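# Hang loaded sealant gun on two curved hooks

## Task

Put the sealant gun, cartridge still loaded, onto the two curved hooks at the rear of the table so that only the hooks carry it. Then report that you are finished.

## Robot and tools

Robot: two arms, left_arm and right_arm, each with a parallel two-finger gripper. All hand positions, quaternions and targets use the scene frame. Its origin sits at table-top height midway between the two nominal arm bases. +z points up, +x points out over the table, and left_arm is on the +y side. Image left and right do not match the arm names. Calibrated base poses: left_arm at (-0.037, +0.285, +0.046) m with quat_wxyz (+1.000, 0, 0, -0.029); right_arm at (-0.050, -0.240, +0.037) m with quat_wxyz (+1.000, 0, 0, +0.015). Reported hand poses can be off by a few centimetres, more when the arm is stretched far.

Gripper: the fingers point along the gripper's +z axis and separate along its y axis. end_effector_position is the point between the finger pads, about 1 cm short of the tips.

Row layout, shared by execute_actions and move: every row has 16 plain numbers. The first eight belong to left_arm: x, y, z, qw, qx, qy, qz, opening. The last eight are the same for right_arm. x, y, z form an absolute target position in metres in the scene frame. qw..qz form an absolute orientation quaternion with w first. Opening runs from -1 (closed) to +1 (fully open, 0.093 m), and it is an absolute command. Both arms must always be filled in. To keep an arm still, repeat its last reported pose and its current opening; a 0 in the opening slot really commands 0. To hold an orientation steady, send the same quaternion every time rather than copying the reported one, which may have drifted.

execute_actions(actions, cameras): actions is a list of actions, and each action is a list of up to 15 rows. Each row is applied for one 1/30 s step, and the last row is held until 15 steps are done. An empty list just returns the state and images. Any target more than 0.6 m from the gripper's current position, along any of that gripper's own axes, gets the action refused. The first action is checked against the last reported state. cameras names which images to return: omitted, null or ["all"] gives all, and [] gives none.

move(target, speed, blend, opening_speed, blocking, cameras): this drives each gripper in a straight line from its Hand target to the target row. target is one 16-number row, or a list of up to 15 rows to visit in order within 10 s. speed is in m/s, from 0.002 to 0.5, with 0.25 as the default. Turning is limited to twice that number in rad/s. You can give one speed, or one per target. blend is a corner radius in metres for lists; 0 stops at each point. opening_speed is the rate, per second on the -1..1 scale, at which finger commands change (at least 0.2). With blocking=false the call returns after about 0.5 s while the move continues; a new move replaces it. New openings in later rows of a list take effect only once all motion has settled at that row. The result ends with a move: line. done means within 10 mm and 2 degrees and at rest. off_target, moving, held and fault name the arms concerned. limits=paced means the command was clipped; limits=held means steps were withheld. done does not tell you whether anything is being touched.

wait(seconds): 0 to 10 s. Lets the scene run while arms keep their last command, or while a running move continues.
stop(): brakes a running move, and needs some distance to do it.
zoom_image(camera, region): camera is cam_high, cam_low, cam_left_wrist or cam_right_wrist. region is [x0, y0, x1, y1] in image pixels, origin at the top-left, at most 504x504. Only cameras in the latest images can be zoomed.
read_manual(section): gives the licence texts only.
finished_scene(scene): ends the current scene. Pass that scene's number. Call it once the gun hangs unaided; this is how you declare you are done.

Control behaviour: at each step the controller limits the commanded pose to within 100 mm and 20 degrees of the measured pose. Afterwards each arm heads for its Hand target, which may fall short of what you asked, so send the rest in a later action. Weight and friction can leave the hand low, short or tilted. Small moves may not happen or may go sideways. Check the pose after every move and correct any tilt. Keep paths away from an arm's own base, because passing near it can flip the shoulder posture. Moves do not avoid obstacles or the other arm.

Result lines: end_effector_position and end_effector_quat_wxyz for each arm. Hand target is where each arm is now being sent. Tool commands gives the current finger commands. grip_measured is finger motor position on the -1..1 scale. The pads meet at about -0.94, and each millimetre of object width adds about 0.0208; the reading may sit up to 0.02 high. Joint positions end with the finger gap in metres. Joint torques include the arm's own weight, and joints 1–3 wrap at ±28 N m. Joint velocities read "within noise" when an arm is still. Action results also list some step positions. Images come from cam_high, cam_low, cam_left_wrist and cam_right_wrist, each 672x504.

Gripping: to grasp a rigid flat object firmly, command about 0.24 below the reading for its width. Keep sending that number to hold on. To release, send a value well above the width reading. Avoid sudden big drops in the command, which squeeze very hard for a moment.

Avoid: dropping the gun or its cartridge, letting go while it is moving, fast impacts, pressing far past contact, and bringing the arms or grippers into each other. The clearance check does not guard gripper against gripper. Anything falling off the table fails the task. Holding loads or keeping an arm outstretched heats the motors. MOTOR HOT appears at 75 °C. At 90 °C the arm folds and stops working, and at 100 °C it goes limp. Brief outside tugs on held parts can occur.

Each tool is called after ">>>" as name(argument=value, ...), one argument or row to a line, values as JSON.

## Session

>>> move(
  target=[0.22, 0.20, 0.30, 0.707, 0, 0.707, 0, 1, 0.22, -0.22, 0.30, 0.707, 0, 0.707, 0, 1],
)

Scene clock: 1.87 s.
left_arm: end_effector_position=(+0.2192, +0.1997, +0.2928) grip_measured=+1.000 end_effector_quat_wxyz=(+0.706, +0.008, +0.708, +0.002) | right_arm: end_effector_position=(+0.2201, -0.2199, +0.2860) grip_measured=+1.000 end_effector_quat_wxyz=(+0.699, -0.002, +0.715, +0.002)
Joint positions: left_arm=[-0.703 0.553 0.296 0.253 -0.752 0.01 0.093] | right_arm=[0.157 0.424 0.312 0.09 0.182 0.004 0.093]
Joint velocities: within noise
Joint torques (N m): left_arm=[-0.09 1.59 8.46 2.15 -0.1 -0.05] | right_arm=[0.68 1.61 9.48 2.1 0.11 -0.1]
Heat: left arm: 34 °C; right arm: 42 °C.
Hand target: left_arm +0.2199, +0.2000, +0.3000; +0.707, +0.000, +0.707, +0.000 | right_arm +0.2196, -0.2201, +0.2999; +0.707, +0.000, +0.707, +0.000
Off the commanded pose: left_arm 0.007 m, 1 deg | right_arm 0.014 m, 1 deg.
move: off_target (right_arm)
camera_calibration:
cam_left_wrist: T_world_to_cam=[[-0.00192603, -0.999995, -0.00237674, 0.201833], [-0.425136, 0.00297009, -0.905125, 0.398419], [0.905128, -0.000732855, -0.425139, 0.0101591], [0, 0, 0, 1]] pos_world=[0.160575, 0.200656, 0.365417]
cam_right_wrist: T_world_to_cam=[[-0.046776, -0.998743, 0.0180157, -0.217348], [-0.466852, 0.00591333, -0.884315, 0.390745], [0.883097, -0.0497754, -0.466542, 0.0122621], [0, 0, 0, 1]] pos_world=[0.161425, -0.218775, 0.355179]

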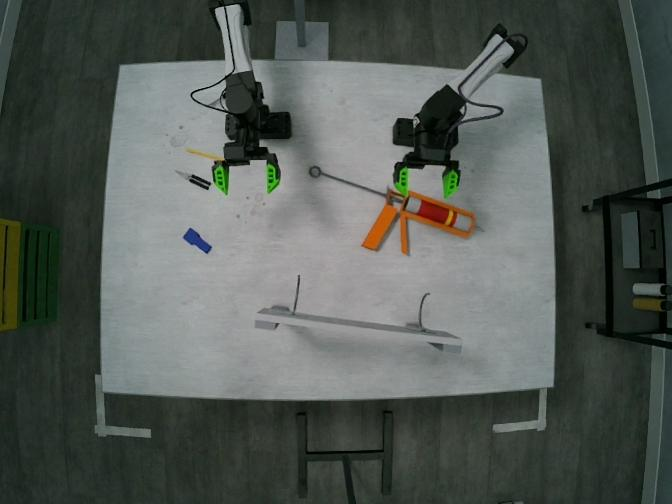

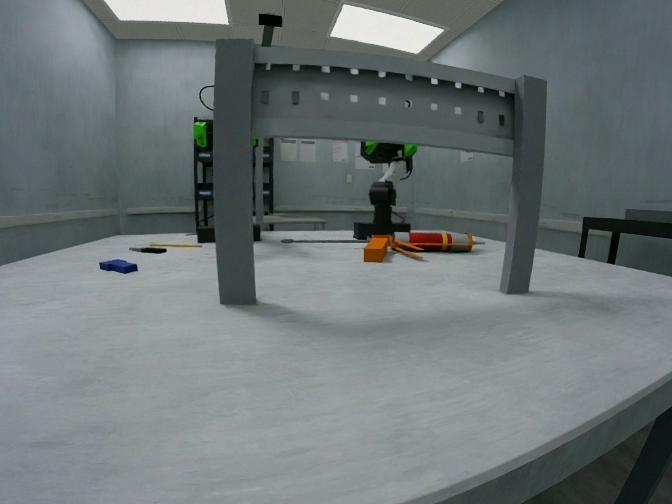

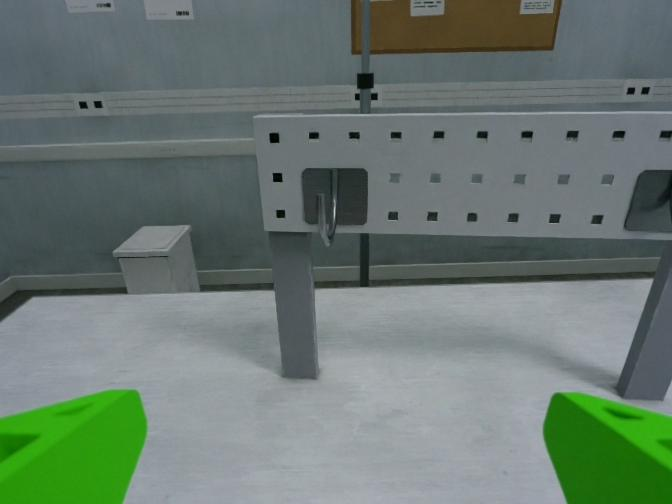

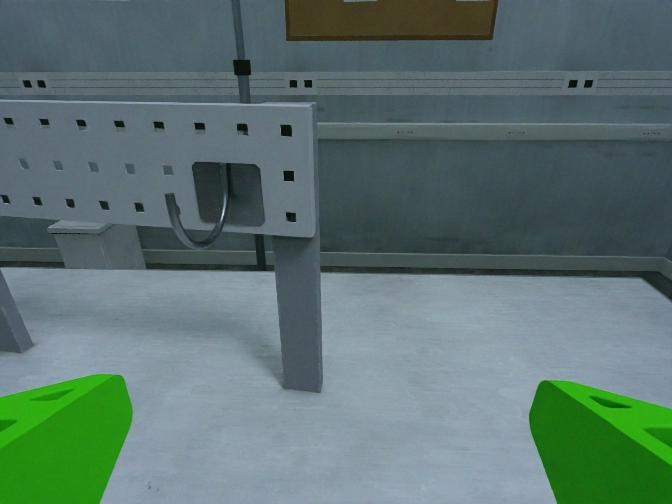

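>>> move(
  target=[0.175, 0.26, 0.22, 0, -0.5948, 0.8039, 0, 1, 0.25, -0.02, 0.30, 0.707, 0, 0.707, 0, 1],
)

Scene clock: 21.80 s.
left_arm: end_effector_position=(+0.1724, +0.2614, +0.2168) grip_measured=+1.000 end_effector_quat_wxyz=(+0.005, -0.596, +0.803, +0.004) | right_arm: end_effector_position=(+0.2486, -0.0241, +0.2882) grip_measured=+1.000 end_effector_quat_wxyz=(+0.700, -0.012, +0.714, -0.008)
Joint positions: left_arm=[-0.065 1.35 1.279 -1.499 -0.013 -1.398 0.093] | right_arm=[0.996 1.305 0.61 0.658 1.021 0.004 0.093]
Joint velocities: within noise
Joint torques (N m): left_arm=[0.64 -2.84 7.01 0.41 0.09 0.08] | right_arm=[0.59 -3.99 8.55 2 0.13 -0.08]
Heat: left arm: 38 °C; right arm: 46 °C.
Hand target: left_arm +0.1750, +0.2600, +0.2200; +0.000, -0.595, +0.804, +0.000 | right_arm +0.2497, -0.0203, +0.2999; +0.707, +0.000, +0.707, +0.000
Off the commanded pose: left_arm 0.004 m, 1 deg | right_arm 0.013 m, 2 deg.
move: off_target (right_arm)
camera_calibration:
cam_left_wrist: T_world_to_cam=[[0.960068, -0.279666, -0.00743786, -0.0897519], [-0.252053, -0.876199, 0.410784, 0.224163], [-0.1214, -0.392506, -0.911702, 0.40511], [0, 0, 0, 1]] pos_world=[0.191849, 0.330319, 0.276589]
cam_right_wrist: T_world_to_cam=[[-0.0457754, -0.997899, 0.0458523, -0.0288041], [-0.465052, -0.0193353, -0.885072, 0.404023], [0.884099, -0.0618382, -0.46319, -0.00357035], [0, 0, 0, 1]] pos_world=[0.18973, -0.0211525, 0.357256]

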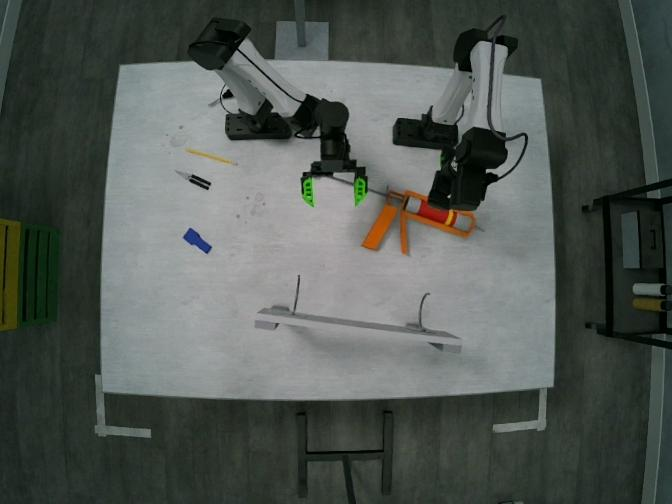

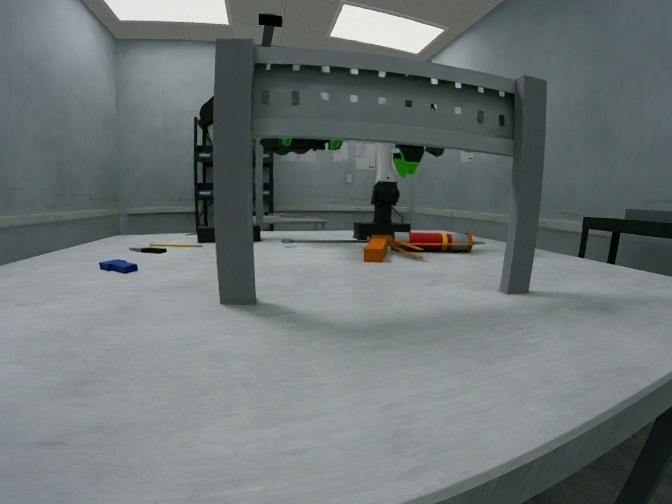

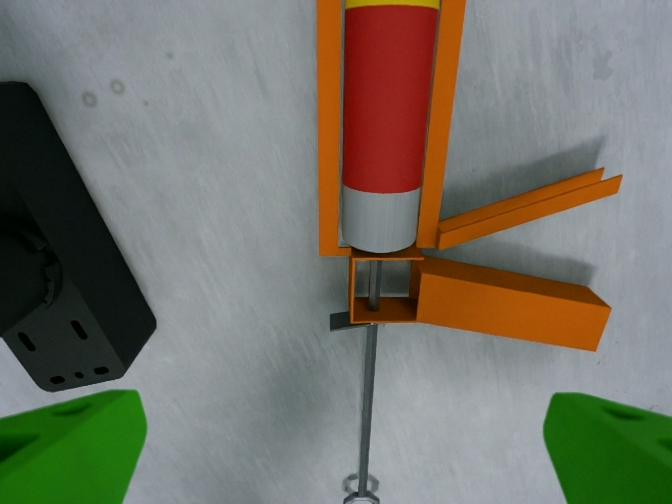

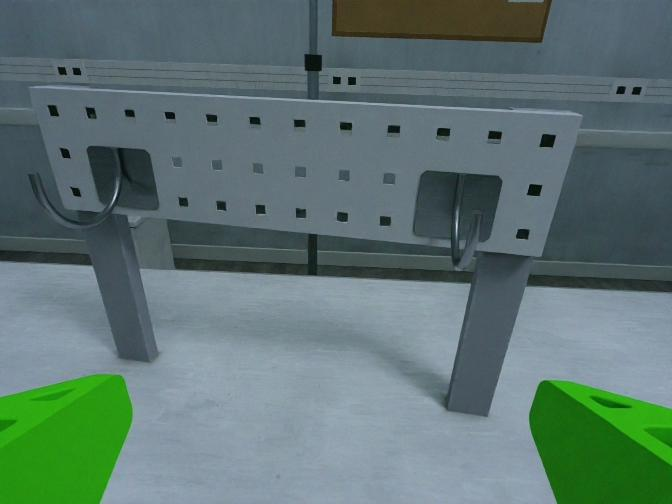

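>>> move(
  target=[
    [0.2055, 0.271, 0.12, 0, -0.6018, 0.7986, 0, 1, 0.15, -0.38, 0.30, 0.707, 0, 0.707, 0, 1],
    [0.2055, 0.271, 0.05, 0, -0.6018, 0.7986, 0, 1, 0.15, -0.38, 0.30, 0.707, 0, 0.707, 0, 1],
  ],
  speed=[0.25,0.1],
  cameras=["cam_left_wrist"],
)

Scene clock: 78.53 s.
left_arm: end_effector_position=(+0.2067, +0.2714, +0.0548) grip_measured=+1.000 end_effector_quat_wxyz=(+0.008, -0.603, +0.798, +0.001) | right_arm: end_effector_position=(+0.1487, -0.3818, +0.2942) grip_measured=+1.000 end_effector_quat_wxyz=(+0.705, +0.010, +0.709, -0.002)
Joint positions: left_arm=[-0.006 1.583 0.82 -0.797 -0.012 -1.358 0.093] | right_arm=[-1.387 0.694 0.367 0.299 -1.339 -0.016 0.093]
Joint velocities: within noise
Joint torques (N m): left_arm=[0.65 -4.22 4.33 0.67 0.09 0.11] | right_arm=[0.68 0.72 7.54 1.74 -0.12 0.04]
Heat: left arm: 40 °C; right arm: 51 °C.
Hand target: left_arm +0.2054, +0.2710, +0.0501; +0.000, -0.602, +0.799, +0.000 | right_arm +0.1499, -0.3799, +0.2999; +0.707, +0.000, +0.708, +0.000
Off the commanded pose: left_arm 0.005 m, 1 deg | right_arm 0.006 m, 1 deg.
move: done; limits=paced
camera_calibration:
cam_left_wrist: T_world_to_cam=[[0.965152, -0.261681, 0.00237439, -0.127552], [-0.239617, -0.880055, 0.409983, 0.306703], [-0.105195, -0.396265, -0.91209, 0.263207], [0, 0, 0, 1]] pos_world=[0.224287, 0.340837, 0.114628]
Images, in order (width x height): cam_left_wrist 672x504.

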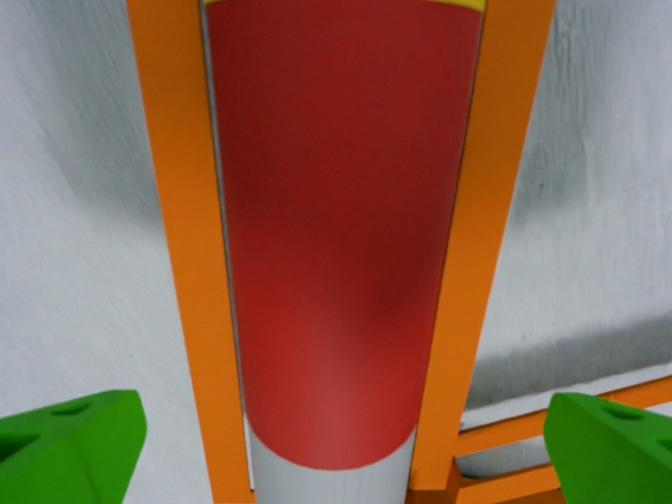

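>>> move(
  target=[
    [0.2055, 0.271, 0.017, 0, -0.6018, 0.7986, 0, 1, 0.15, -0.38, 0.30, 0.707, 0, 0.707, 0, 1],
  ],
  speed=0.06,
  cameras=["cam_left_wrist"],
)

Scene clock: 83.97 s.
left_arm: end_effector_position=(+0.2077, +0.2714, +0.0220) grip_measured=+1.000 end_effector_quat_wxyz=(+0.008, -0.603, +0.798, +0.000) | right_arm: end_effector_position=(+0.1487, -0.3817, +0.2946) grip_measured=+1.000 end_effector_quat_wxyz=(+0.705, +0.009, +0.709, -0.002)
Joint positions: left_arm=[-0.006 1.667 0.753 -0.644 -0.012 -1.358 0.093] | right_arm=[-1.387 0.694 0.367 0.303 -1.34 -0.013 0.093]
Joint velocities: within noise
Joint torques (N m): left_arm=[0.55 -4.46 3.82 0.71 0.07 0.1] | right_arm=[0.73 0.72 7.49 1.72 -0.11 0.05]
Heat: left arm: 39 °C; right arm: 50 °C.
Hand target: left_arm +0.2055, +0.2710, +0.0172; +0.000, -0.602, +0.799, +0.000 | right_arm +0.1499, -0.3799, +0.2999; +0.707, +0.000, +0.707, +0.000
Off the commanded pose: left_arm 0.005 m, 1 deg | right_arm 0.006 m, 1 deg.
move: done
camera_calibration:
cam_left_wrist: T_world_to_cam=[[0.965148, -0.26168, 0.00349559, -0.128511], [-0.240085, -0.880026, 0.409773, 0.32044], [-0.104153, -0.396331, -0.912181, 0.233164], [0, 0, 0, 1]] pos_world=[0.22525, 0.340776, 0.0818293]
Images, in order (width x height): cam_left_wrist 672x504.

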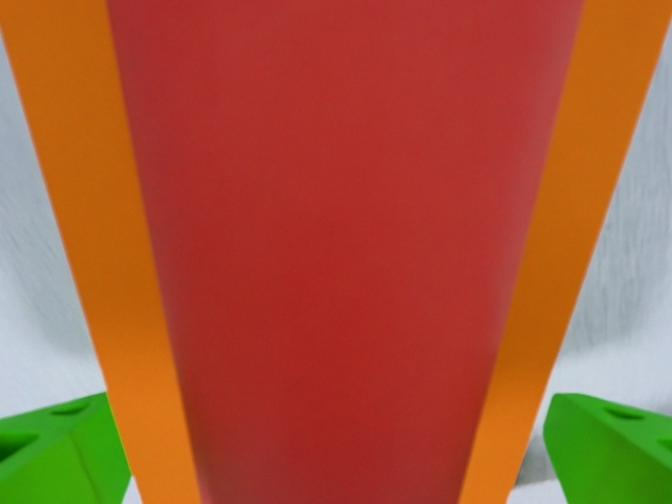

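>>> move(
  target=[
    [0.200, 0.2725, 0.020, 0, -0.6018, 0.7986, 0, 1, 0.15, -0.38, 0.30, 0.707, 0, 0.707, 0, 1],
    [0.202, 0.272, 0.020, 0, -0.6018, 0.7986, 0, 0.5, 0.15, -0.38, 0.30, 0.707, 0, 0.707, 0, 1],
    [0.202, 0.272, 0.022, 0, -0.6018, 0.7986, 0, 0.2, 0.15, -0.38, 0.30, 0.707, 0, 0.707, 0, 1],
  ],
  speed=0.06,
  opening_speed=0.5,
  cameras=["cam_left_wrist"],
)

Scene clock: 106.73 s.
left_arm: end_effector_position=(+0.2042, +0.2723, +0.0190) grip_measured=+0.589 end_effector_quat_wxyz=(+0.006, -0.603, +0.798, +0.001) | right_arm: end_effector_position=(+0.1487, -0.3817, +0.2947) grip_measured=+1.000 end_effector_quat_wxyz=(+0.705, +0.009, +0.709, -0.002)
Joint positions: left_arm=[-0.001 1.667 0.737 -0.633 -0.009 -1.353 0.073] | right_arm=[-1.387 0.694 0.367 0.304 -1.34 -0.012 0.093]
Joint velocities: within noise
Joint torques (N m): left_arm=[0.54 -6.86 4.64 0.33 0.07 0.11] | right_arm=[0.69 0.69 7.47 1.7 -0.11 0.05]
Heat: left arm: 37 °C; right arm: 48 °C.
Hand target: left_arm +0.2020, +0.2720, +0.0219; +0.000, -0.602, +0.799, +0.000 | right_arm +0.1499, -0.3799, +0.3000; +0.707, +0.000, +0.707, +0.000
Off the commanded pose: left_arm 0.004 m, 1 deg | right_arm 0.006 m, 1 deg.
move: done
camera_calibration:
cam_left_wrist: T_world_to_cam=[[0.965049, -0.262068, -0.000583372, -0.124679], [-0.238485, -0.879126, 0.412629, 0.321036], [-0.10865, -0.398069, -0.910899, 0.231802], [0, 0, 0, 1]] pos_world=[0.222068, 0.34183, 0.0786067]
Images, in order (width x height): cam_left_wrist 672x504.

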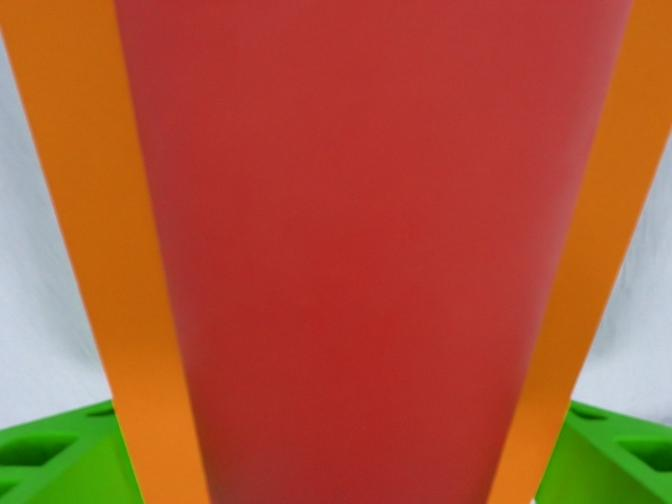

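>>> move(
  target=[
    [0.21, 0.262, 0.155, 0, -0.6018, 0.7986, 0, 0.2, 0.15, -0.38, 0.30, 0.707, 0, 0.707, 0, 1],
    [0.27, 0.17, 0.155, 0, -0.3007, 0.9537, 0, 0.2, 0.15, -0.38, 0.30, 0.707, 0, 0.707, 0, 1],
    [0.285, 0.06, 0.155, 0, 0, 1, 0, 0.2, 0.15, -0.38, 0.30, 0.707, 0, 0.707, 0, 1],
    [0.30, 0.04, 0.155, 0, 0.3420, 0.9397, 0, 0.2, 0.15, -0.38, 0.30, 0.707, 0, 0.707, 0, 1],
  ],
  speed=[0.12,0.25,0.28,0.28],
  blend=0.03,
  cameras=["cam_high"],
)

>>> move(
  target=[
    [0.28, 0.04, 0.15, 0, 0.6428, 0.7660, 0, 0.2, 0.15, -0.38, 0.30, 0.707, 0, 0.707, 0, 1],
    [0.275, 0.045, 0.12, 0, 0.766, 0.6428, 0, 0.2, 0.15, -0.38, 0.30, 0.707, 0, 0.707, 0, 1],
    [0.275, 0.045, 0.025, 0, 0.766, 0.6428, 0, 0.2, 0.15, -0.38, 0.30, 0.707, 0, 0.707, 0, 1],
  ],
  speed=[0.28,0.2,0.06],
  blend=0.015,
  cameras=["cam_high","cam_left_wrist"],
)

Scene clock: 123.40 s.
left_arm: end_effector_position=(+0.3047, +0.0449, +0.1412) grip_measured=+0.586 end_effector_quat_wxyz=(+0.004, +0.335, +0.942, +0.013) | right_arm: end_effector_position=(+0.1487, -0.3817, +0.2948) grip_measured=+1.000 end_effector_quat_wxyz=(+0.705, +0.009, +0.709, -0.002)
Joint positions: left_arm=[-0.566 2.154 1.929 -1.346 -0.028 0.059 0.073] | right_arm=[-1.387 0.694 0.367 0.304 -1.34 -0.012 0.093]
Joint velocities: within noise
Joint torques (N m): left_arm=[-0.4 -12.6 9.07 0.06 0.32 0.1] | right_arm=[0.72 0.65 7.42 1.72 -0.13 0.03]
Heat: left arm: 37 °C; right arm: 47 °C.
Hand target: left_arm +0.2999, +0.0402, +0.1548; +0.002, +0.342, +0.940, +0.000 | right_arm +0.1499, -0.3800, +0.3000; +0.707, +0.000, +0.707, +0.000
Off the commanded pose: left_arm 0.015 m, 2 deg | right_arm 0.006 m, 1 deg.
move: off_target (left_arm)
Images, in order (width x height): cam_high 672x504.

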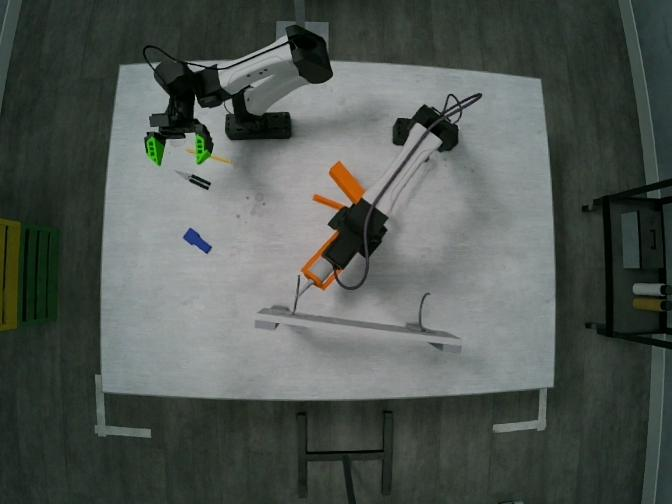

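Scene clock: 127.53 s.
left_arm: end_effector_position=(+0.2697, +0.0535, +0.0284) grip_measured=+0.585 end_effector_quat_wxyz=(-0.018, +0.764, +0.645, +0.003) | right_arm: end_effector_position=(+0.1487, -0.3817, +0.2948) grip_measured=+1.000 end_effector_quat_wxyz=(+0.705, +0.009, +0.709, -0.002)
Joint positions: left_arm=[-0.595 2.154 1.467 -0.919 -0.015 1.086 0.073] | right_arm=[-1.387 0.694 0.367 0.304 -1.34 -0.012 0.093]
Joint velocities: within noise
Joint torques (N m): left_arm=[-0.18 -10.7 4.83 0.88 0.24 0.02] | right_arm=[0.61 0.73 7.47 1.71 -0.12 0.03]
Heat: left arm: 37 °C; right arm: 47 °C.
Hand target: left_arm +0.2749, +0.0452, +0.0253; +0.000, +0.766, +0.643, +0.000 | right_arm +0.1499, -0.3799, +0.3000; +0.707, +0.000, +0.707, +0.000
Off the commanded pose: left_arm 0.011 m, 2 deg | right_arm 0.006 m, 1 deg.
move: off_target (left_arm)
camera_calibration:
cam_left_wrist: T_world_to_cam=[[-0.98758, 0.156188, 0.0170563, 0.258548], [0.147163, 0.881526, 0.448615, -0.0588544], [0.0550325, 0.445553, -0.893562, 0.0705777], [0, 0, 0, 1]] pos_world=[0.260114, -0.0199464, 0.0850587]
Images, in order (width x height): cam_high 672x504, cam_left_wrist 672x504.

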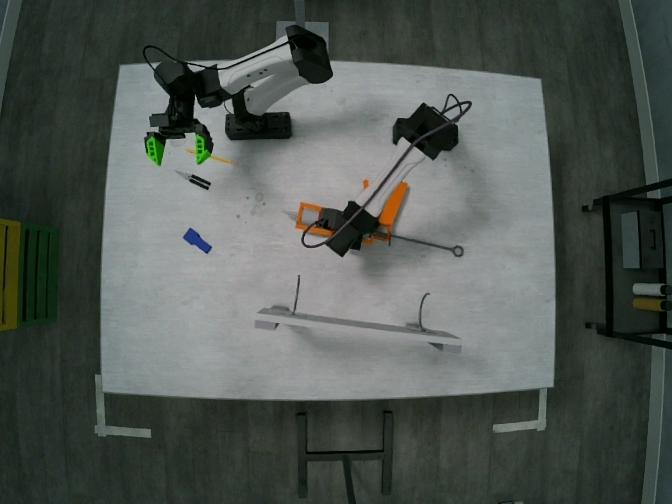

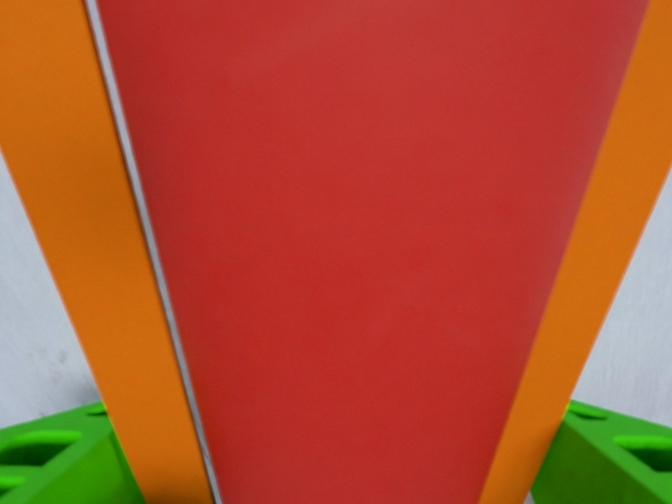

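>>> move(
  target=[
    [0.272, 0.045, 0.012, 0, 0.766, 0.6428, 0, 0.2, 0.15, -0.38, 0.30, 0.707, 0, 0.707, 0, 1],
    [0.270, 0.05, 0.016, 0, 0.766, 0.6428, 0, 1, 0.15, -0.38, 0.30, 0.707, 0, 0.707, 0, 1],
    [0.270, 0.05, 0.15, 0, 0.766, 0.6428, 0, 1, 0.15, -0.38, 0.30, 0.707, 0, 0.707, 0, 1],
    [0.16, 0.36, 0.30, 0.5, 0.5, 0.5, 0.5, 1, 0.20, -0.10, 0.25, 0, -0.6428, 0.7660, 0, 1],
  ],
  speed=[0.05,0.06,0.15,0.3],
  opening_speed=0.8,
  cameras=["cam_high"],
)

>>> move(
  target=[0.16, 0.36, 0.30, 0.5, 0.5, 0.5, 0.5, 1, 0.277, 0.055, 0.11, 0, -0.6314, 0.7755, 0, 1],
  cameras=["cam_right_wrist"],
)

Scene clock: 147.00 s.
left_arm: end_effector_position=(+0.1584, +0.3601, +0.3034) grip_measured=+1.000 end_effector_quat_wxyz=(+0.492, +0.500, +0.498, +0.510) | right_arm: end_effector_position=(+0.1971, -0.1008, +0.2441) grip_measured=+1.000 end_effector_quat_wxyz=(+0.029, -0.644, +0.764, +0.000)
Joint positions: left_arm=[1.266 0.245 0.322 -0.067 1.193 1.581 0.093] | right_arm=[0.476 1.601 1.649 -1.562 -0.012 -0.894 0.093]
Joint velocities: within noise
Joint torques (N m): left_arm=[-0.42 4.33 5.27 2.01 0.14 -0.11] | right_arm=[0.5 -6.08 7.5 0.39 0.05 0.04]
Heat: left arm: 39 °C; right arm: 47 °C.
Hand target: left_arm +0.1599, +0.3600, +0.2999; +0.500, +0.500, +0.500, +0.500 | right_arm +0.1999, -0.1000, +0.2494; +0.034, -0.642, +0.766, -0.006
Off the commanded pose: left_arm 0.004 m, 1 deg | right_arm 0.007 m, 3 deg.
joint sent to its limit (right arm) — joint 4 (wrist pitch), lower limit. The joint targets are off in orientation, not in position.
move: off_target (right_arm)
Images, in order (width x height): cam_high 672x504.

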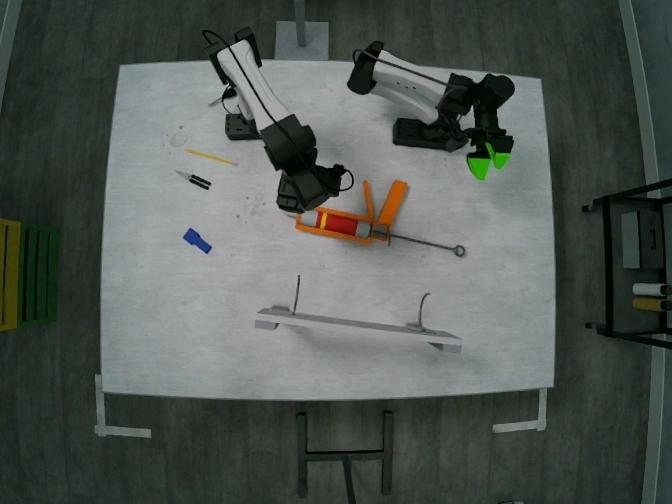

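Scene clock: 148.57 s.
left_arm: end_effector_position=(+0.1584, +0.3599, +0.3037) grip_measured=+1.000 end_effector_quat_wxyz=(+0.492, +0.500, +0.498, +0.510) | right_arm: end_effector_position=(+0.2729, +0.0519, +0.1047) grip_measured=+1.000 end_effector_quat_wxyz=(-0.009, -0.634, +0.773, +0.004)
Joint positions: left_arm=[1.266 0.245 0.322 -0.065 1.194 1.58 0.093] | right_arm=[0.702 2.256 1.986 -1.317 -0.008 -0.643 0.093]
Joint velocities: within noise
Joint torques (N m): left_arm=[-0.36 4.31 5.24 1.99 0.11 -0.11] | right_arm=[0.35 -12.53 7.61 0.27 0.04 0.05]
Heat: left arm: 39 °C; right arm: 47 °C.
Hand target: left_arm +0.1599, +0.3599, +0.2999; +0.500, +0.500, +0.500, +0.500 | right_arm +0.2768, +0.0550, +0.1100; +0.000, -0.631, +0.775, +0.000
Off the commanded pose: left_arm 0.004 m, 1 deg | right_arm 0.007 m, 1 deg.
move: done
camera_calibration:
cam_right_wrist: T_world_to_cam=[[0.983335, -0.178367, 0.0351759, -0.265639], [-0.174631, -0.872889, 0.455598, 0.0790012], [-0.050559, -0.454148, -0.88949, 0.214665], [0, 0, 0, 1]] pos_world=[0.285861, 0.119068, 0.164294]
Images, in order (width x height): cam_right_wrist 672x504.

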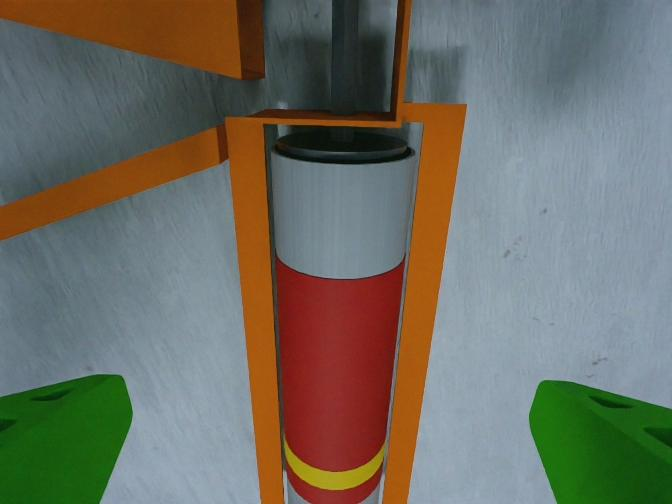

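>>> move(
  target=[
    [0.16, 0.36, 0.30, 0.5, 0.5, 0.5, 0.5, 1, 0.280, 0.05, 0.055, 0, -0.6347, 0.7728, 0, 1],
  ],
  cameras=["cam_right_wrist"],
  speed=0.12,
)

Scene clock: 164.10 s.
left_arm: end_effector_position=(+0.1584, +0.3599, +0.3037) grip_measured=+1.000 end_effector_quat_wxyz=(+0.492, +0.500, +0.498, +0.510) | right_arm: end_effector_position=(+0.2764, +0.0537, +0.0594) grip_measured=+1.000 end_effector_quat_wxyz=(+0.001, -0.634, +0.773, +0.004)
Joint positions: left_arm=[1.266 0.245 0.322 -0.065 1.194 1.579 0.093] | right_arm=[0.699 2.277 1.839 -1.131 -0.008 -0.645 0.093]
Joint velocities: within noise
Joint torques (N m): left_arm=[-0.4 4.3 5.29 1.98 0.1 -0.11] | right_arm=[-0.53 -12.37 4.94 0.51 0.05 -0.16]
Heat: left arm: 36 °C; right arm: 48 °C.
Hand target: left_arm +0.1599, +0.3600, +0.2999; +0.500, +0.500, +0.500, +0.500 | right_arm +0.2799, +0.0499, +0.0550; +0.000, -0.635, +0.773, +0.000
Off the commanded pose: left_arm 0.004 m, 1 deg | right_arm 0.007 m, 0 deg.
move: done
camera_calibration:
cam_right_wrist: T_world_to_cam=[[0.982766, -0.178878, 0.0466295, -0.267688], [-0.18088, -0.8785, 0.442176, 0.104661], [-0.0381316, -0.44299, -0.895715, 0.171731], [0, 0, 0, 1]] pos_world=[0.288554, 0.120137, 0.120026]
Images, in order (width x height): cam_right_wrist 672x504.

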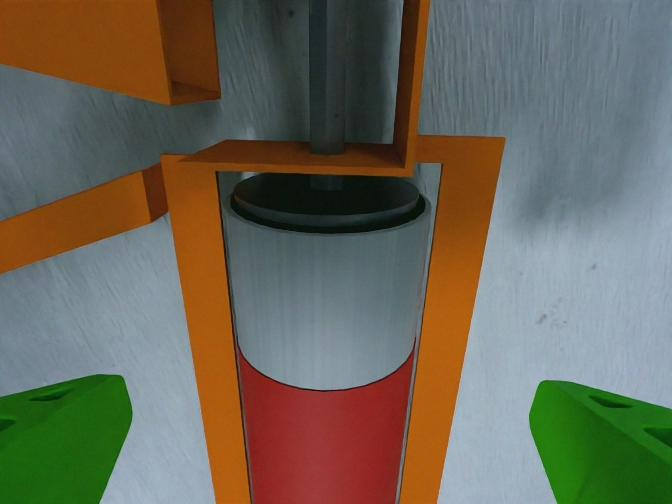

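>>> move(
  target=[
    [0.16, 0.36, 0.30, 0.5, 0.5, 0.5, 0.5, 1, 0.280, 0.05, 0.018, 0, -0.6347, 0.7728, 0, 1],
  ],
  cameras=["cam_right_wrist"],
  speed=0.06,
)

Scene clock: 172.20 s.
left_arm: end_effector_position=(+0.1584, +0.3599, +0.3038) grip_measured=+1.000 end_effector_quat_wxyz=(+0.492, +0.500, +0.497, +0.510) | right_arm: end_effector_position=(+0.2773, +0.0545, +0.0241) grip_measured=+1.000 end_effector_quat_wxyz=(+0.003, -0.635, +0.773, +0.004)
Joint positions: left_arm=[1.266 0.245 0.322 -0.064 1.194 1.579 0.093] | right_arm=[0.699 2.315 1.76 -1.01 -0.008 -0.645 0.093]
Joint velocities: within noise
Joint torques (N m): left_arm=[-0.49 4.37 5.15 1.98 0.12 -0.11] | right_arm=[-0.53 -12.18 4.71 0.52 0.04 -0.18]
Heat: left arm: 36 °C; right arm: 47 °C.
Hand target: left_arm +0.1599, +0.3599, +0.2999; +0.500, +0.500, +0.500, +0.500 | right_arm +0.2799, +0.0499, +0.0182; +0.000, -0.635, +0.773, +0.000
Off the commanded pose: left_arm 0.004 m, 1 deg | right_arm 0.008 m, 1 deg.
move: done
camera_calibration:
cam_right_wrist: T_world_to_cam=[[0.98267, -0.17865, 0.0494407, -0.266859], [-0.18205, -0.879914, 0.438873, 0.121648], [-0.0349011, -0.440268, -0.897188, 0.139506], [0, 0, 0, 1]] pos_world=[0.289249, 0.120785, 0.0849684]
Images, in order (width x height): cam_right_wrist 672x504.

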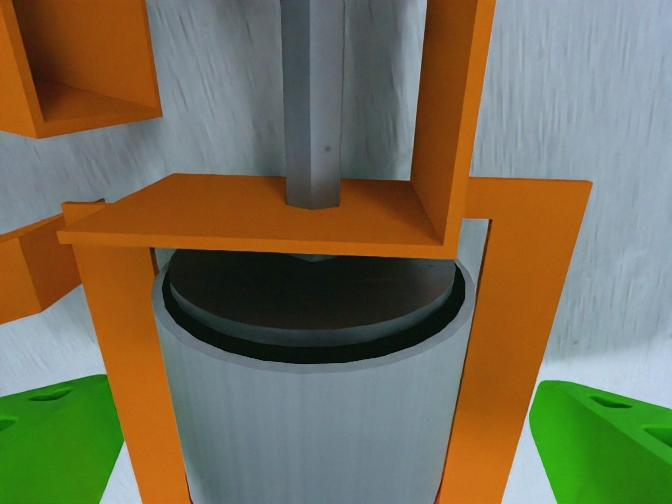

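>>> move(
  target=[
    [0.16, 0.36, 0.30, 0.5, 0.5, 0.5, 0.5, 1, 0.279, 0.051, 0.018, 0, -0.6347, 0.7728, 0, 0.5],
    [0.16, 0.36, 0.30, 0.5, 0.5, 0.5, 0.5, 1, 0.279, 0.051, 0.022, 0, -0.6347, 0.7728, 0, 0.2],
  ],
  cameras=["cam_right_wrist"],
  speed=0.06,
  opening_speed=0.5,
)

Scene clock: 179.73 s.
left_arm: end_effector_position=(+0.1584, +0.3599, +0.3038) grip_measured=+1.000 end_effector_quat_wxyz=(+0.492, +0.500, +0.497, +0.510) | right_arm: end_effector_position=(+0.2771, +0.0546, +0.0241) grip_measured=+0.575 end_effector_quat_wxyz=(+0.003, -0.635, +0.773, +0.005)
Joint positions: left_arm=[1.266 0.245 0.322 -0.064 1.194 1.579 0.093] | right_arm=[0.699 2.315 1.76 -1.01 -0.009 -0.645 0.073]
Joint velocities: within noise
Joint torques (N m): left_arm=[-0.43 4.4 5.22 1.98 0.11 -0.1] | right_arm=[-0.21 -12.81 5.33 0.4 0.05 -0.14]
Heat: left arm: 35 °C; right arm: 47 °C.
Hand target: left_arm +0.1599, +0.3599, +0.2999; +0.500, +0.500, +0.500, +0.500 | right_arm +0.2790, +0.0510, +0.0221; +0.000, -0.635, +0.773, +0.000
Off the commanded pose: left_arm 0.004 m, 1 deg | right_arm 0.005 m, 1 deg.
move: done
camera_calibration:
cam_right_wrist: T_world_to_cam=[[0.982722, -0.178672, 0.0483046, -0.266636], [-0.181584, -0.880178, 0.438536, 0.121577], [-0.0358377, -0.43973, -0.897415, 0.139771], [0, 0, 0, 1]] pos_world=[0.289115, 0.120831, 0.0849967]
Images, in order (width x height): cam_right_wrist 672x504.

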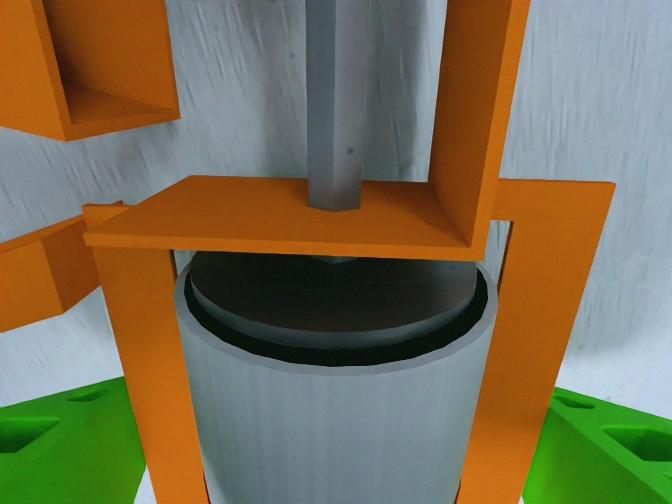

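>>> move(
  target=[
    [0.12, 0.40, 0.30, 0.5, 0.5, 0.5, 0.5, 1, 0.275, 0.05, 0.16, 0, -0.6347, 0.7728, 0, 0.2],
    [0.12, 0.40, 0.30, 0.5, 0.5, 0.5, 0.5, 1, 0.26, -0.02, 0.28, 0, -0.6347, 0.7728, 0, 0.2],
    [0.12, 0.40, 0.30, 0.5, 0.5, 0.5, 0.5, 1, 0.25, -0.07, 0.49, 0.5139, -0.3859, 0.5147, -0.5678, 0.2],
  ],
  speed=[0.1,0.15,0.25],
  blend=0.03,
  cameras=["cam_high"],
)

Scene clock: 203.37 s.
left_arm: end_effector_position=(+0.1223, +0.4024, +0.2984) grip_measured=+1.000 end_effector_quat_wxyz=(+0.479, +0.468, +0.530, +0.520) | right_arm: end_effector_position=(+0.2572, -0.0575, +0.4430) grip_measured=+0.574 end_effector_quat_wxyz=(-0.432, +0.469, -0.500, +0.587)
Joint positions: left_arm=[1.706 0.406 0.322 0.028 1.546 1.605 0.093] | right_arm=[0.953 1.229 1.077 0.307 1.162 -1.833 0.073]
Joint velocities: within noise
Joint torques (N m): left_arm=[0.61 1.37 6.12 1.66 0.16 0.02] | right_arm=[-0.42 -9.07 8.54 3.4 -0.34 0.12]
Heat: left arm: 35 °C; right arm: 47 °C.
Hand target: left_arm +0.1219, +0.4003, +0.3000; +0.475, +0.475, +0.524, +0.524 | right_arm +0.2468, -0.0737, +0.4878; -0.510, +0.392, -0.519, +0.562
Off the commanded pose: left_arm 0.004 m, 6 deg | right_arm 0.049 m, 14 deg.
joint sent to its limit (left arm) — joint 5 (wrist yaw), upper limit. The joint targets are off in orientation, not in position.
move: off_target (left_arm, right_arm); limits=paced
Images, in order (width x height): cam_high 672x504.

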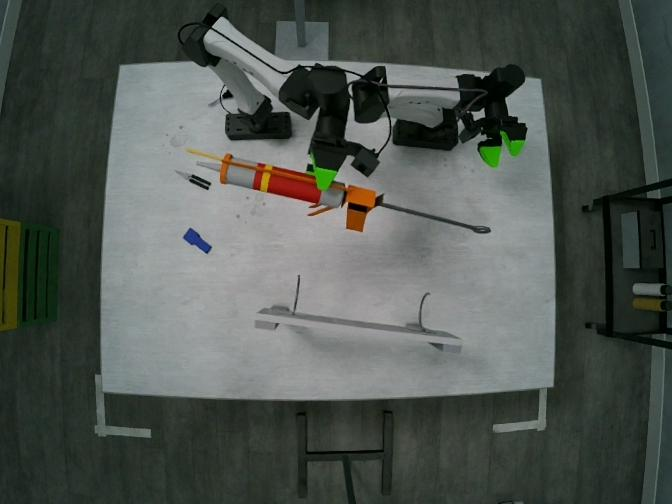

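>>> move(
  target=[
    [0.12, 0.40, 0.30, 0.5, 0.5, 0.5, 0.5, 1, 0.485, -0.064, 0.46, 0.5139, -0.3859, 0.5147, -0.5678, 0.2],
  ],
  speed=[0.25],
  cameras=["cam_high","cam_low","cam_right_wrist"],
)

Scene clock: 218.83 s.
left_arm: end_effector_position=(+0.1223, +0.4024, +0.2984) grip_measured=+1.000 end_effector_quat_wxyz=(+0.479, +0.468, +0.530, +0.520) | right_arm: end_effector_position=(+0.4761, -0.0668, +0.3433) grip_measured=+0.574 end_effector_quat_wxyz=(-0.398, +0.508, -0.532, +0.548)
Joint positions: left_arm=[1.706 0.406 0.322 0.028 1.546 1.605 0.093] | right_arm=[0.482 1.845 1.447 0.291 0.689 -1.638 0.073]
Joint velocities: within noise
Joint torques (N m): left_arm=[0.53 1.33 6.04 1.63 0.14 0.03] | right_arm=[0.2 -15.06 12.78 4.27 0.05 0.33]
Heat: left arm: 35 °C; right arm: 49 °C.
Hand target: left_arm +0.1219, +0.4003, +0.3000; +0.475, +0.475, +0.524, +0.524 | right_arm +0.4666, -0.0721, +0.4380; -0.510, +0.392, -0.519, +0.562
Off the commanded pose: left_arm 0.004 m, 6 deg | right_arm 0.117 m, 20 deg; position clipped.
joint sent to its limit (left arm) — joint 5 (wrist yaw), upper limit. The joint targets are off in orientation, not in position.
move: off_target (left_arm, right_arm); limits=paced
camera_calibration:
cam_right_wrist: T_world_to_cam=[[0.0556329, 0.143139, 0.988138, -0.359076], [-0.588388, -0.794868, 0.148269, 0.209896], [0.806662, -0.589657, 0.0400003, -0.353027], [0, 0, 0, 1]] pos_world=[0.42825, 0.0100726, 0.337816]
Images, in order (width x height): cam_high 672x504, cam_low 672x504, cam_right_wrist 672x504.

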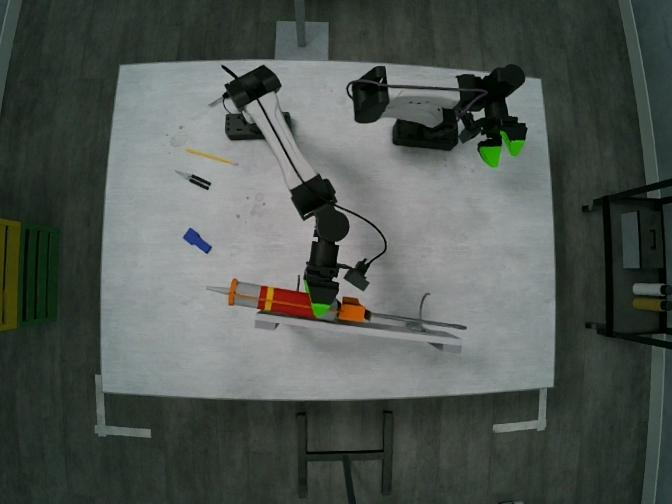

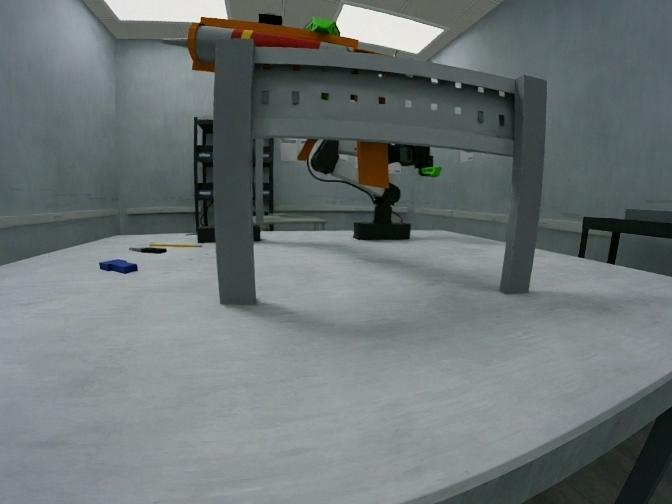

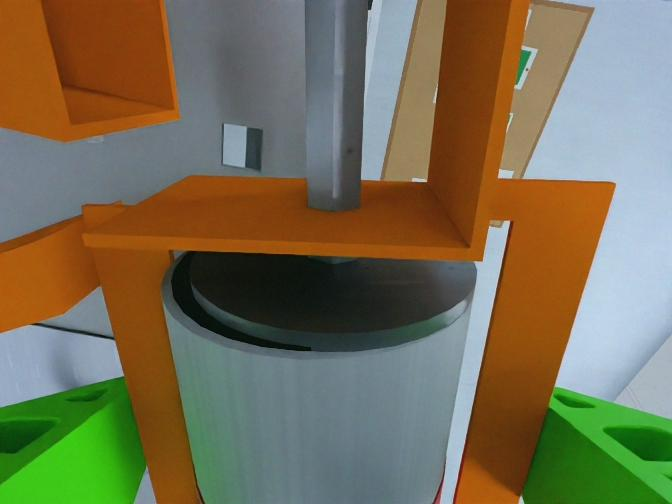

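>>> move(
  target=[
    [0.12, 0.40, 0.30, 0.5, 0.5, 0.5, 0.5, 1, 0.468, -0.063, 0.40, 0.5139, -0.3859, 0.5147, -0.5678, 0.2],
    [0.12, 0.40, 0.30, 0.5, 0.5, 0.5, 0.5, 1, 0.465, -0.063, 0.36, 0.5139, -0.3859, 0.5147, -0.5678, 0.2],
  ],
  speed=[0.1,0.06],
  blend=0.01,
  cameras=["cam_high"],
)

>>> zoom_image(
  camera="cam_high",
  region=[210, 250, 480, 360],
)

Scene clock: 227.80 s.
left_arm: end_effector_position=(+0.1223, +0.4024, +0.2984) grip_measured=+1.000 end_effector_quat_wxyz=(+0.479, +0.468, +0.530, +0.520) | right_arm: end_effector_position=(+0.4641, -0.0646, +0.2850) grip_measured=+0.574 end_effector_quat_wxyz=(+0.421, -0.491, +0.531, -0.548)
Joint positions: left_arm=[1.706 0.406 0.322 0.028 1.546 1.605 0.093] | right_arm=[0.499 1.879 1.211 0.607 0.698 -1.624 0.073]
Joint velocities: within noise
Joint torques (N m): left_arm=[0.64 1.39 5.97 1.64 0.15 0.02] | right_arm=[0.76 -14.39 9.11 4.3 0.2 0.14]
Heat: left arm: 36 °C; right arm: 52 °C.
Hand target: left_arm +0.1219, +0.4003, +0.3000; +0.475, +0.475, +0.524, +0.524 | right_arm +0.4573, -0.0673, +0.3572; -0.510, +0.391, -0.521, +0.562
Off the commanded pose: left_arm 0.004 m, 6 deg | right_arm 0.075 m, 16 deg.
joint sent to its limit (left arm) — joint 5 (wrist yaw), upper limit. The joint targets are off in orientation, not in position.
move: off_target (left_arm, right_arm); limits=paced
Images, in order (width x height): cam_high 672x504.

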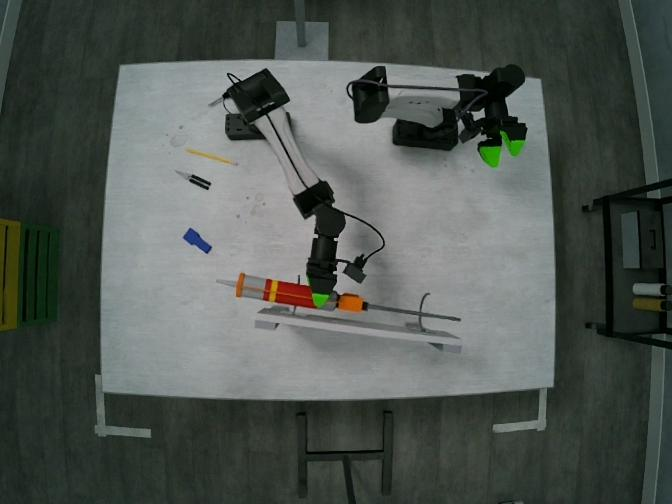

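Scaled by 1.867 from the camera's 672x504 image, which has a finer 960x720 frame.

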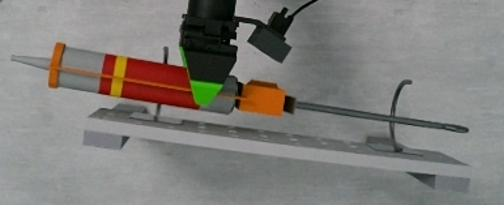

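>>> move(
  target=[
    [0.12, 0.40, 0.30, 0.5, 0.5, 0.5, 0.5, 1, 0.463, -0.064, 0.31, 0.5139, -0.3859, 0.5147, -0.5678, 0.2],
    [0.12, 0.40, 0.30, 0.5, 0.5, 0.5, 0.5, 1, 0.461, -0.064, 0.27, 0.4920, -0.4050, 0.4900, -0.5930, 0.2],
  ],
  speed=0.06,
  blend=0.015,
  cameras=["cam_high","cam_right_wrist"],
)

Scene clock: 236.23 s.
left_arm: end_effector_position=(+0.1223, +0.4024, +0.2984) grip_measured=+1.000 end_effector_quat_wxyz=(+0.479, +0.468, +0.530, +0.520) | right_arm: end_effector_position=(+0.4603, -0.0659, +0.2645) grip_measured=+0.574 end_effector_quat_wxyz=(-0.455, +0.432, -0.487, +0.608)
Joint positions: left_arm=[1.706 0.406 0.322 0.028 1.546 1.605 0.093] | right_arm=[0.509 2.039 1.099 1.146 0.731 -1.792 0.073]
Joint velocities: within noise
Joint torques (N m): left_arm=[0.59 1.37 5.94 1.64 0.15 0.01] | right_arm=[-0.06 -10.09 5.75 2.53 -0.32 0.68]
Heat: left arm: 36 °C; right arm: 53 °C.
Hand target: left_arm +0.1219, +0.4003, +0.3000; +0.475, +0.475, +0.524, +0.524 | right_arm +0.4607, -0.0642, +0.2700; -0.491, +0.407, -0.491, +0.593
Off the commanded pose: left_arm 0.004 m, 6 deg | right_arm 0.006 m, 5 deg.
joint sent to its limit (left arm) — joint 5 (wrist yaw), upper limit. The joint targets are off in orientation, not in position.
move: off_target (left_arm, right_arm)
camera_calibration:
cam_right_wrist: T_world_to_cam=[[-0.17917, 0.137337, 0.974185, -0.169067], [-0.622919, -0.782275, -0.004284, 0.270074], [0.761492, -0.607606, 0.22571, -0.366085], [0, 0, 0, 1]] pos_world=[0.416714, 0.0120559, 0.248488]
Images, in order (width x height): cam_high 672x504, cam_right_wrist 672x504.

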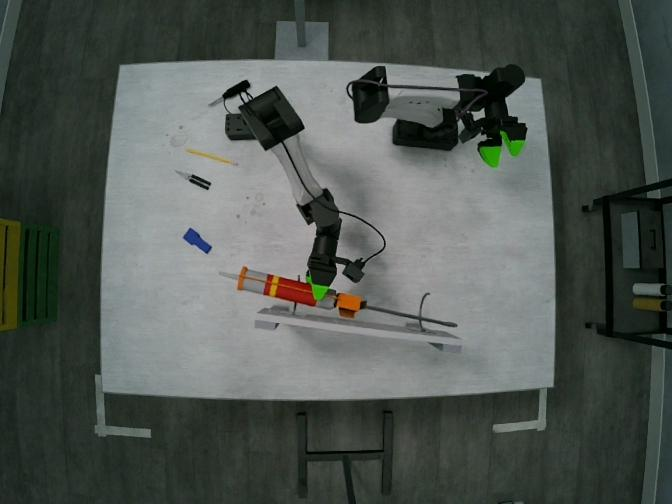

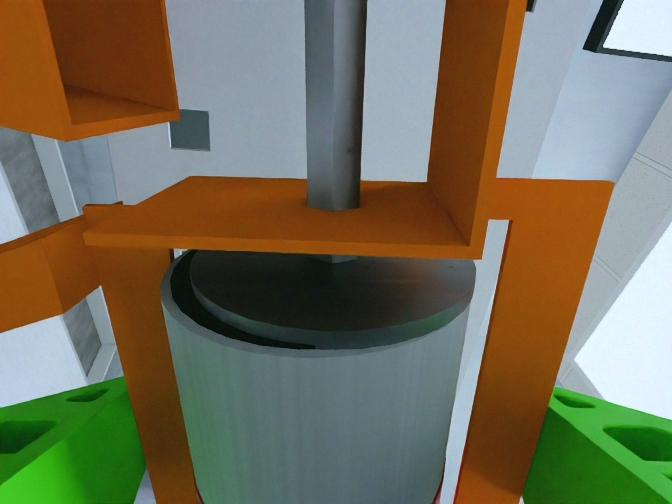

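>>> move(
  target=[
    [0.12, 0.40, 0.30, 0.5, 0.5, 0.5, 0.5, 1, 0.461, -0.065, 0.252, 0.4620, -0.4336, 0.4533, -0.6274, 0.2],
  ],
  speed=0.05,
  cameras=["cam_high","cam_right_wrist"],
)

Scene clock: 247.97 s.
left_arm: end_effector_position=(+0.1223, +0.4024, +0.2984) grip_measured=+1.000 end_effector_quat_wxyz=(+0.479, +0.468, +0.530, +0.520) | right_arm: end_effector_position=(+0.4575, -0.0641, +0.2619) grip_measured=+0.574 end_effector_quat_wxyz=(-0.461, +0.424, -0.457, +0.632)
Joint positions: left_arm=[1.706 0.406 0.322 0.028 1.546 1.605 0.093] | right_arm=[0.509 2.096 1.082 1.312 0.709 -1.886 0.073]
Joint velocities: within noise
Joint torques (N m): left_arm=[0.59 1.26 6.04 1.64 0.15 0.03] | right_arm=[-0.7 -9.62 4.78 1.91 -0.39 0.11]
Heat: left arm: 36 °C; right arm: 50 °C.
Hand target: left_arm +0.1219, +0.4003, +0.3000; +0.475, +0.475, +0.524, +0.524 | right_arm +0.4607, -0.0652, +0.2519; -0.462, +0.434, -0.454, +0.627
Off the commanded pose: left_arm 0.004 m, 6 deg | right_arm 0.011 m, 1 deg.
joint sent to its limit (left arm) — joint 5 (wrist yaw), upper limit. The joint targets are off in orientation, not in position.
move: off_target (left_arm, right_arm)
camera_calibration:
cam_right_wrist: T_world_to_cam=[[-0.241078, 0.182695, 0.953155, -0.130565], [-0.619613, -0.784882, -0.00627535, 0.268552], [0.746968, -0.5921, 0.302418, -0.374757], [0, 0, 0, 1]] pos_world=[0.414853, 0.0127419, 0.239467]
Images, in order (width x height): cam_high 672x504, cam_right_wrist 672x504.

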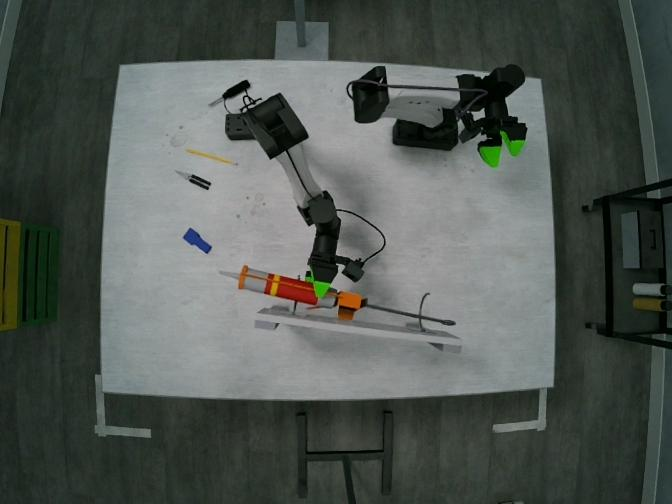

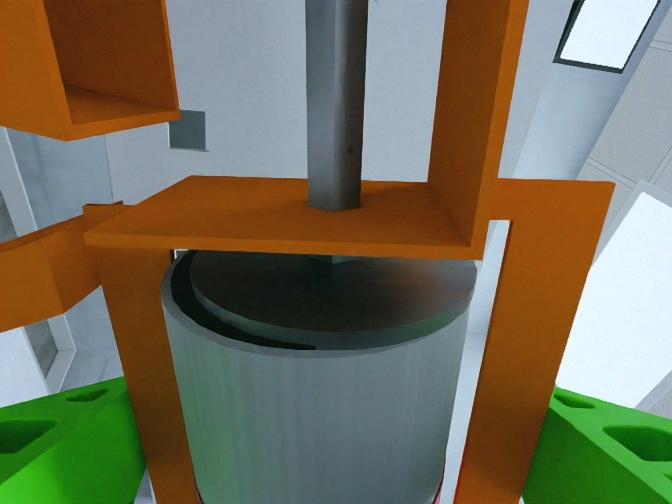

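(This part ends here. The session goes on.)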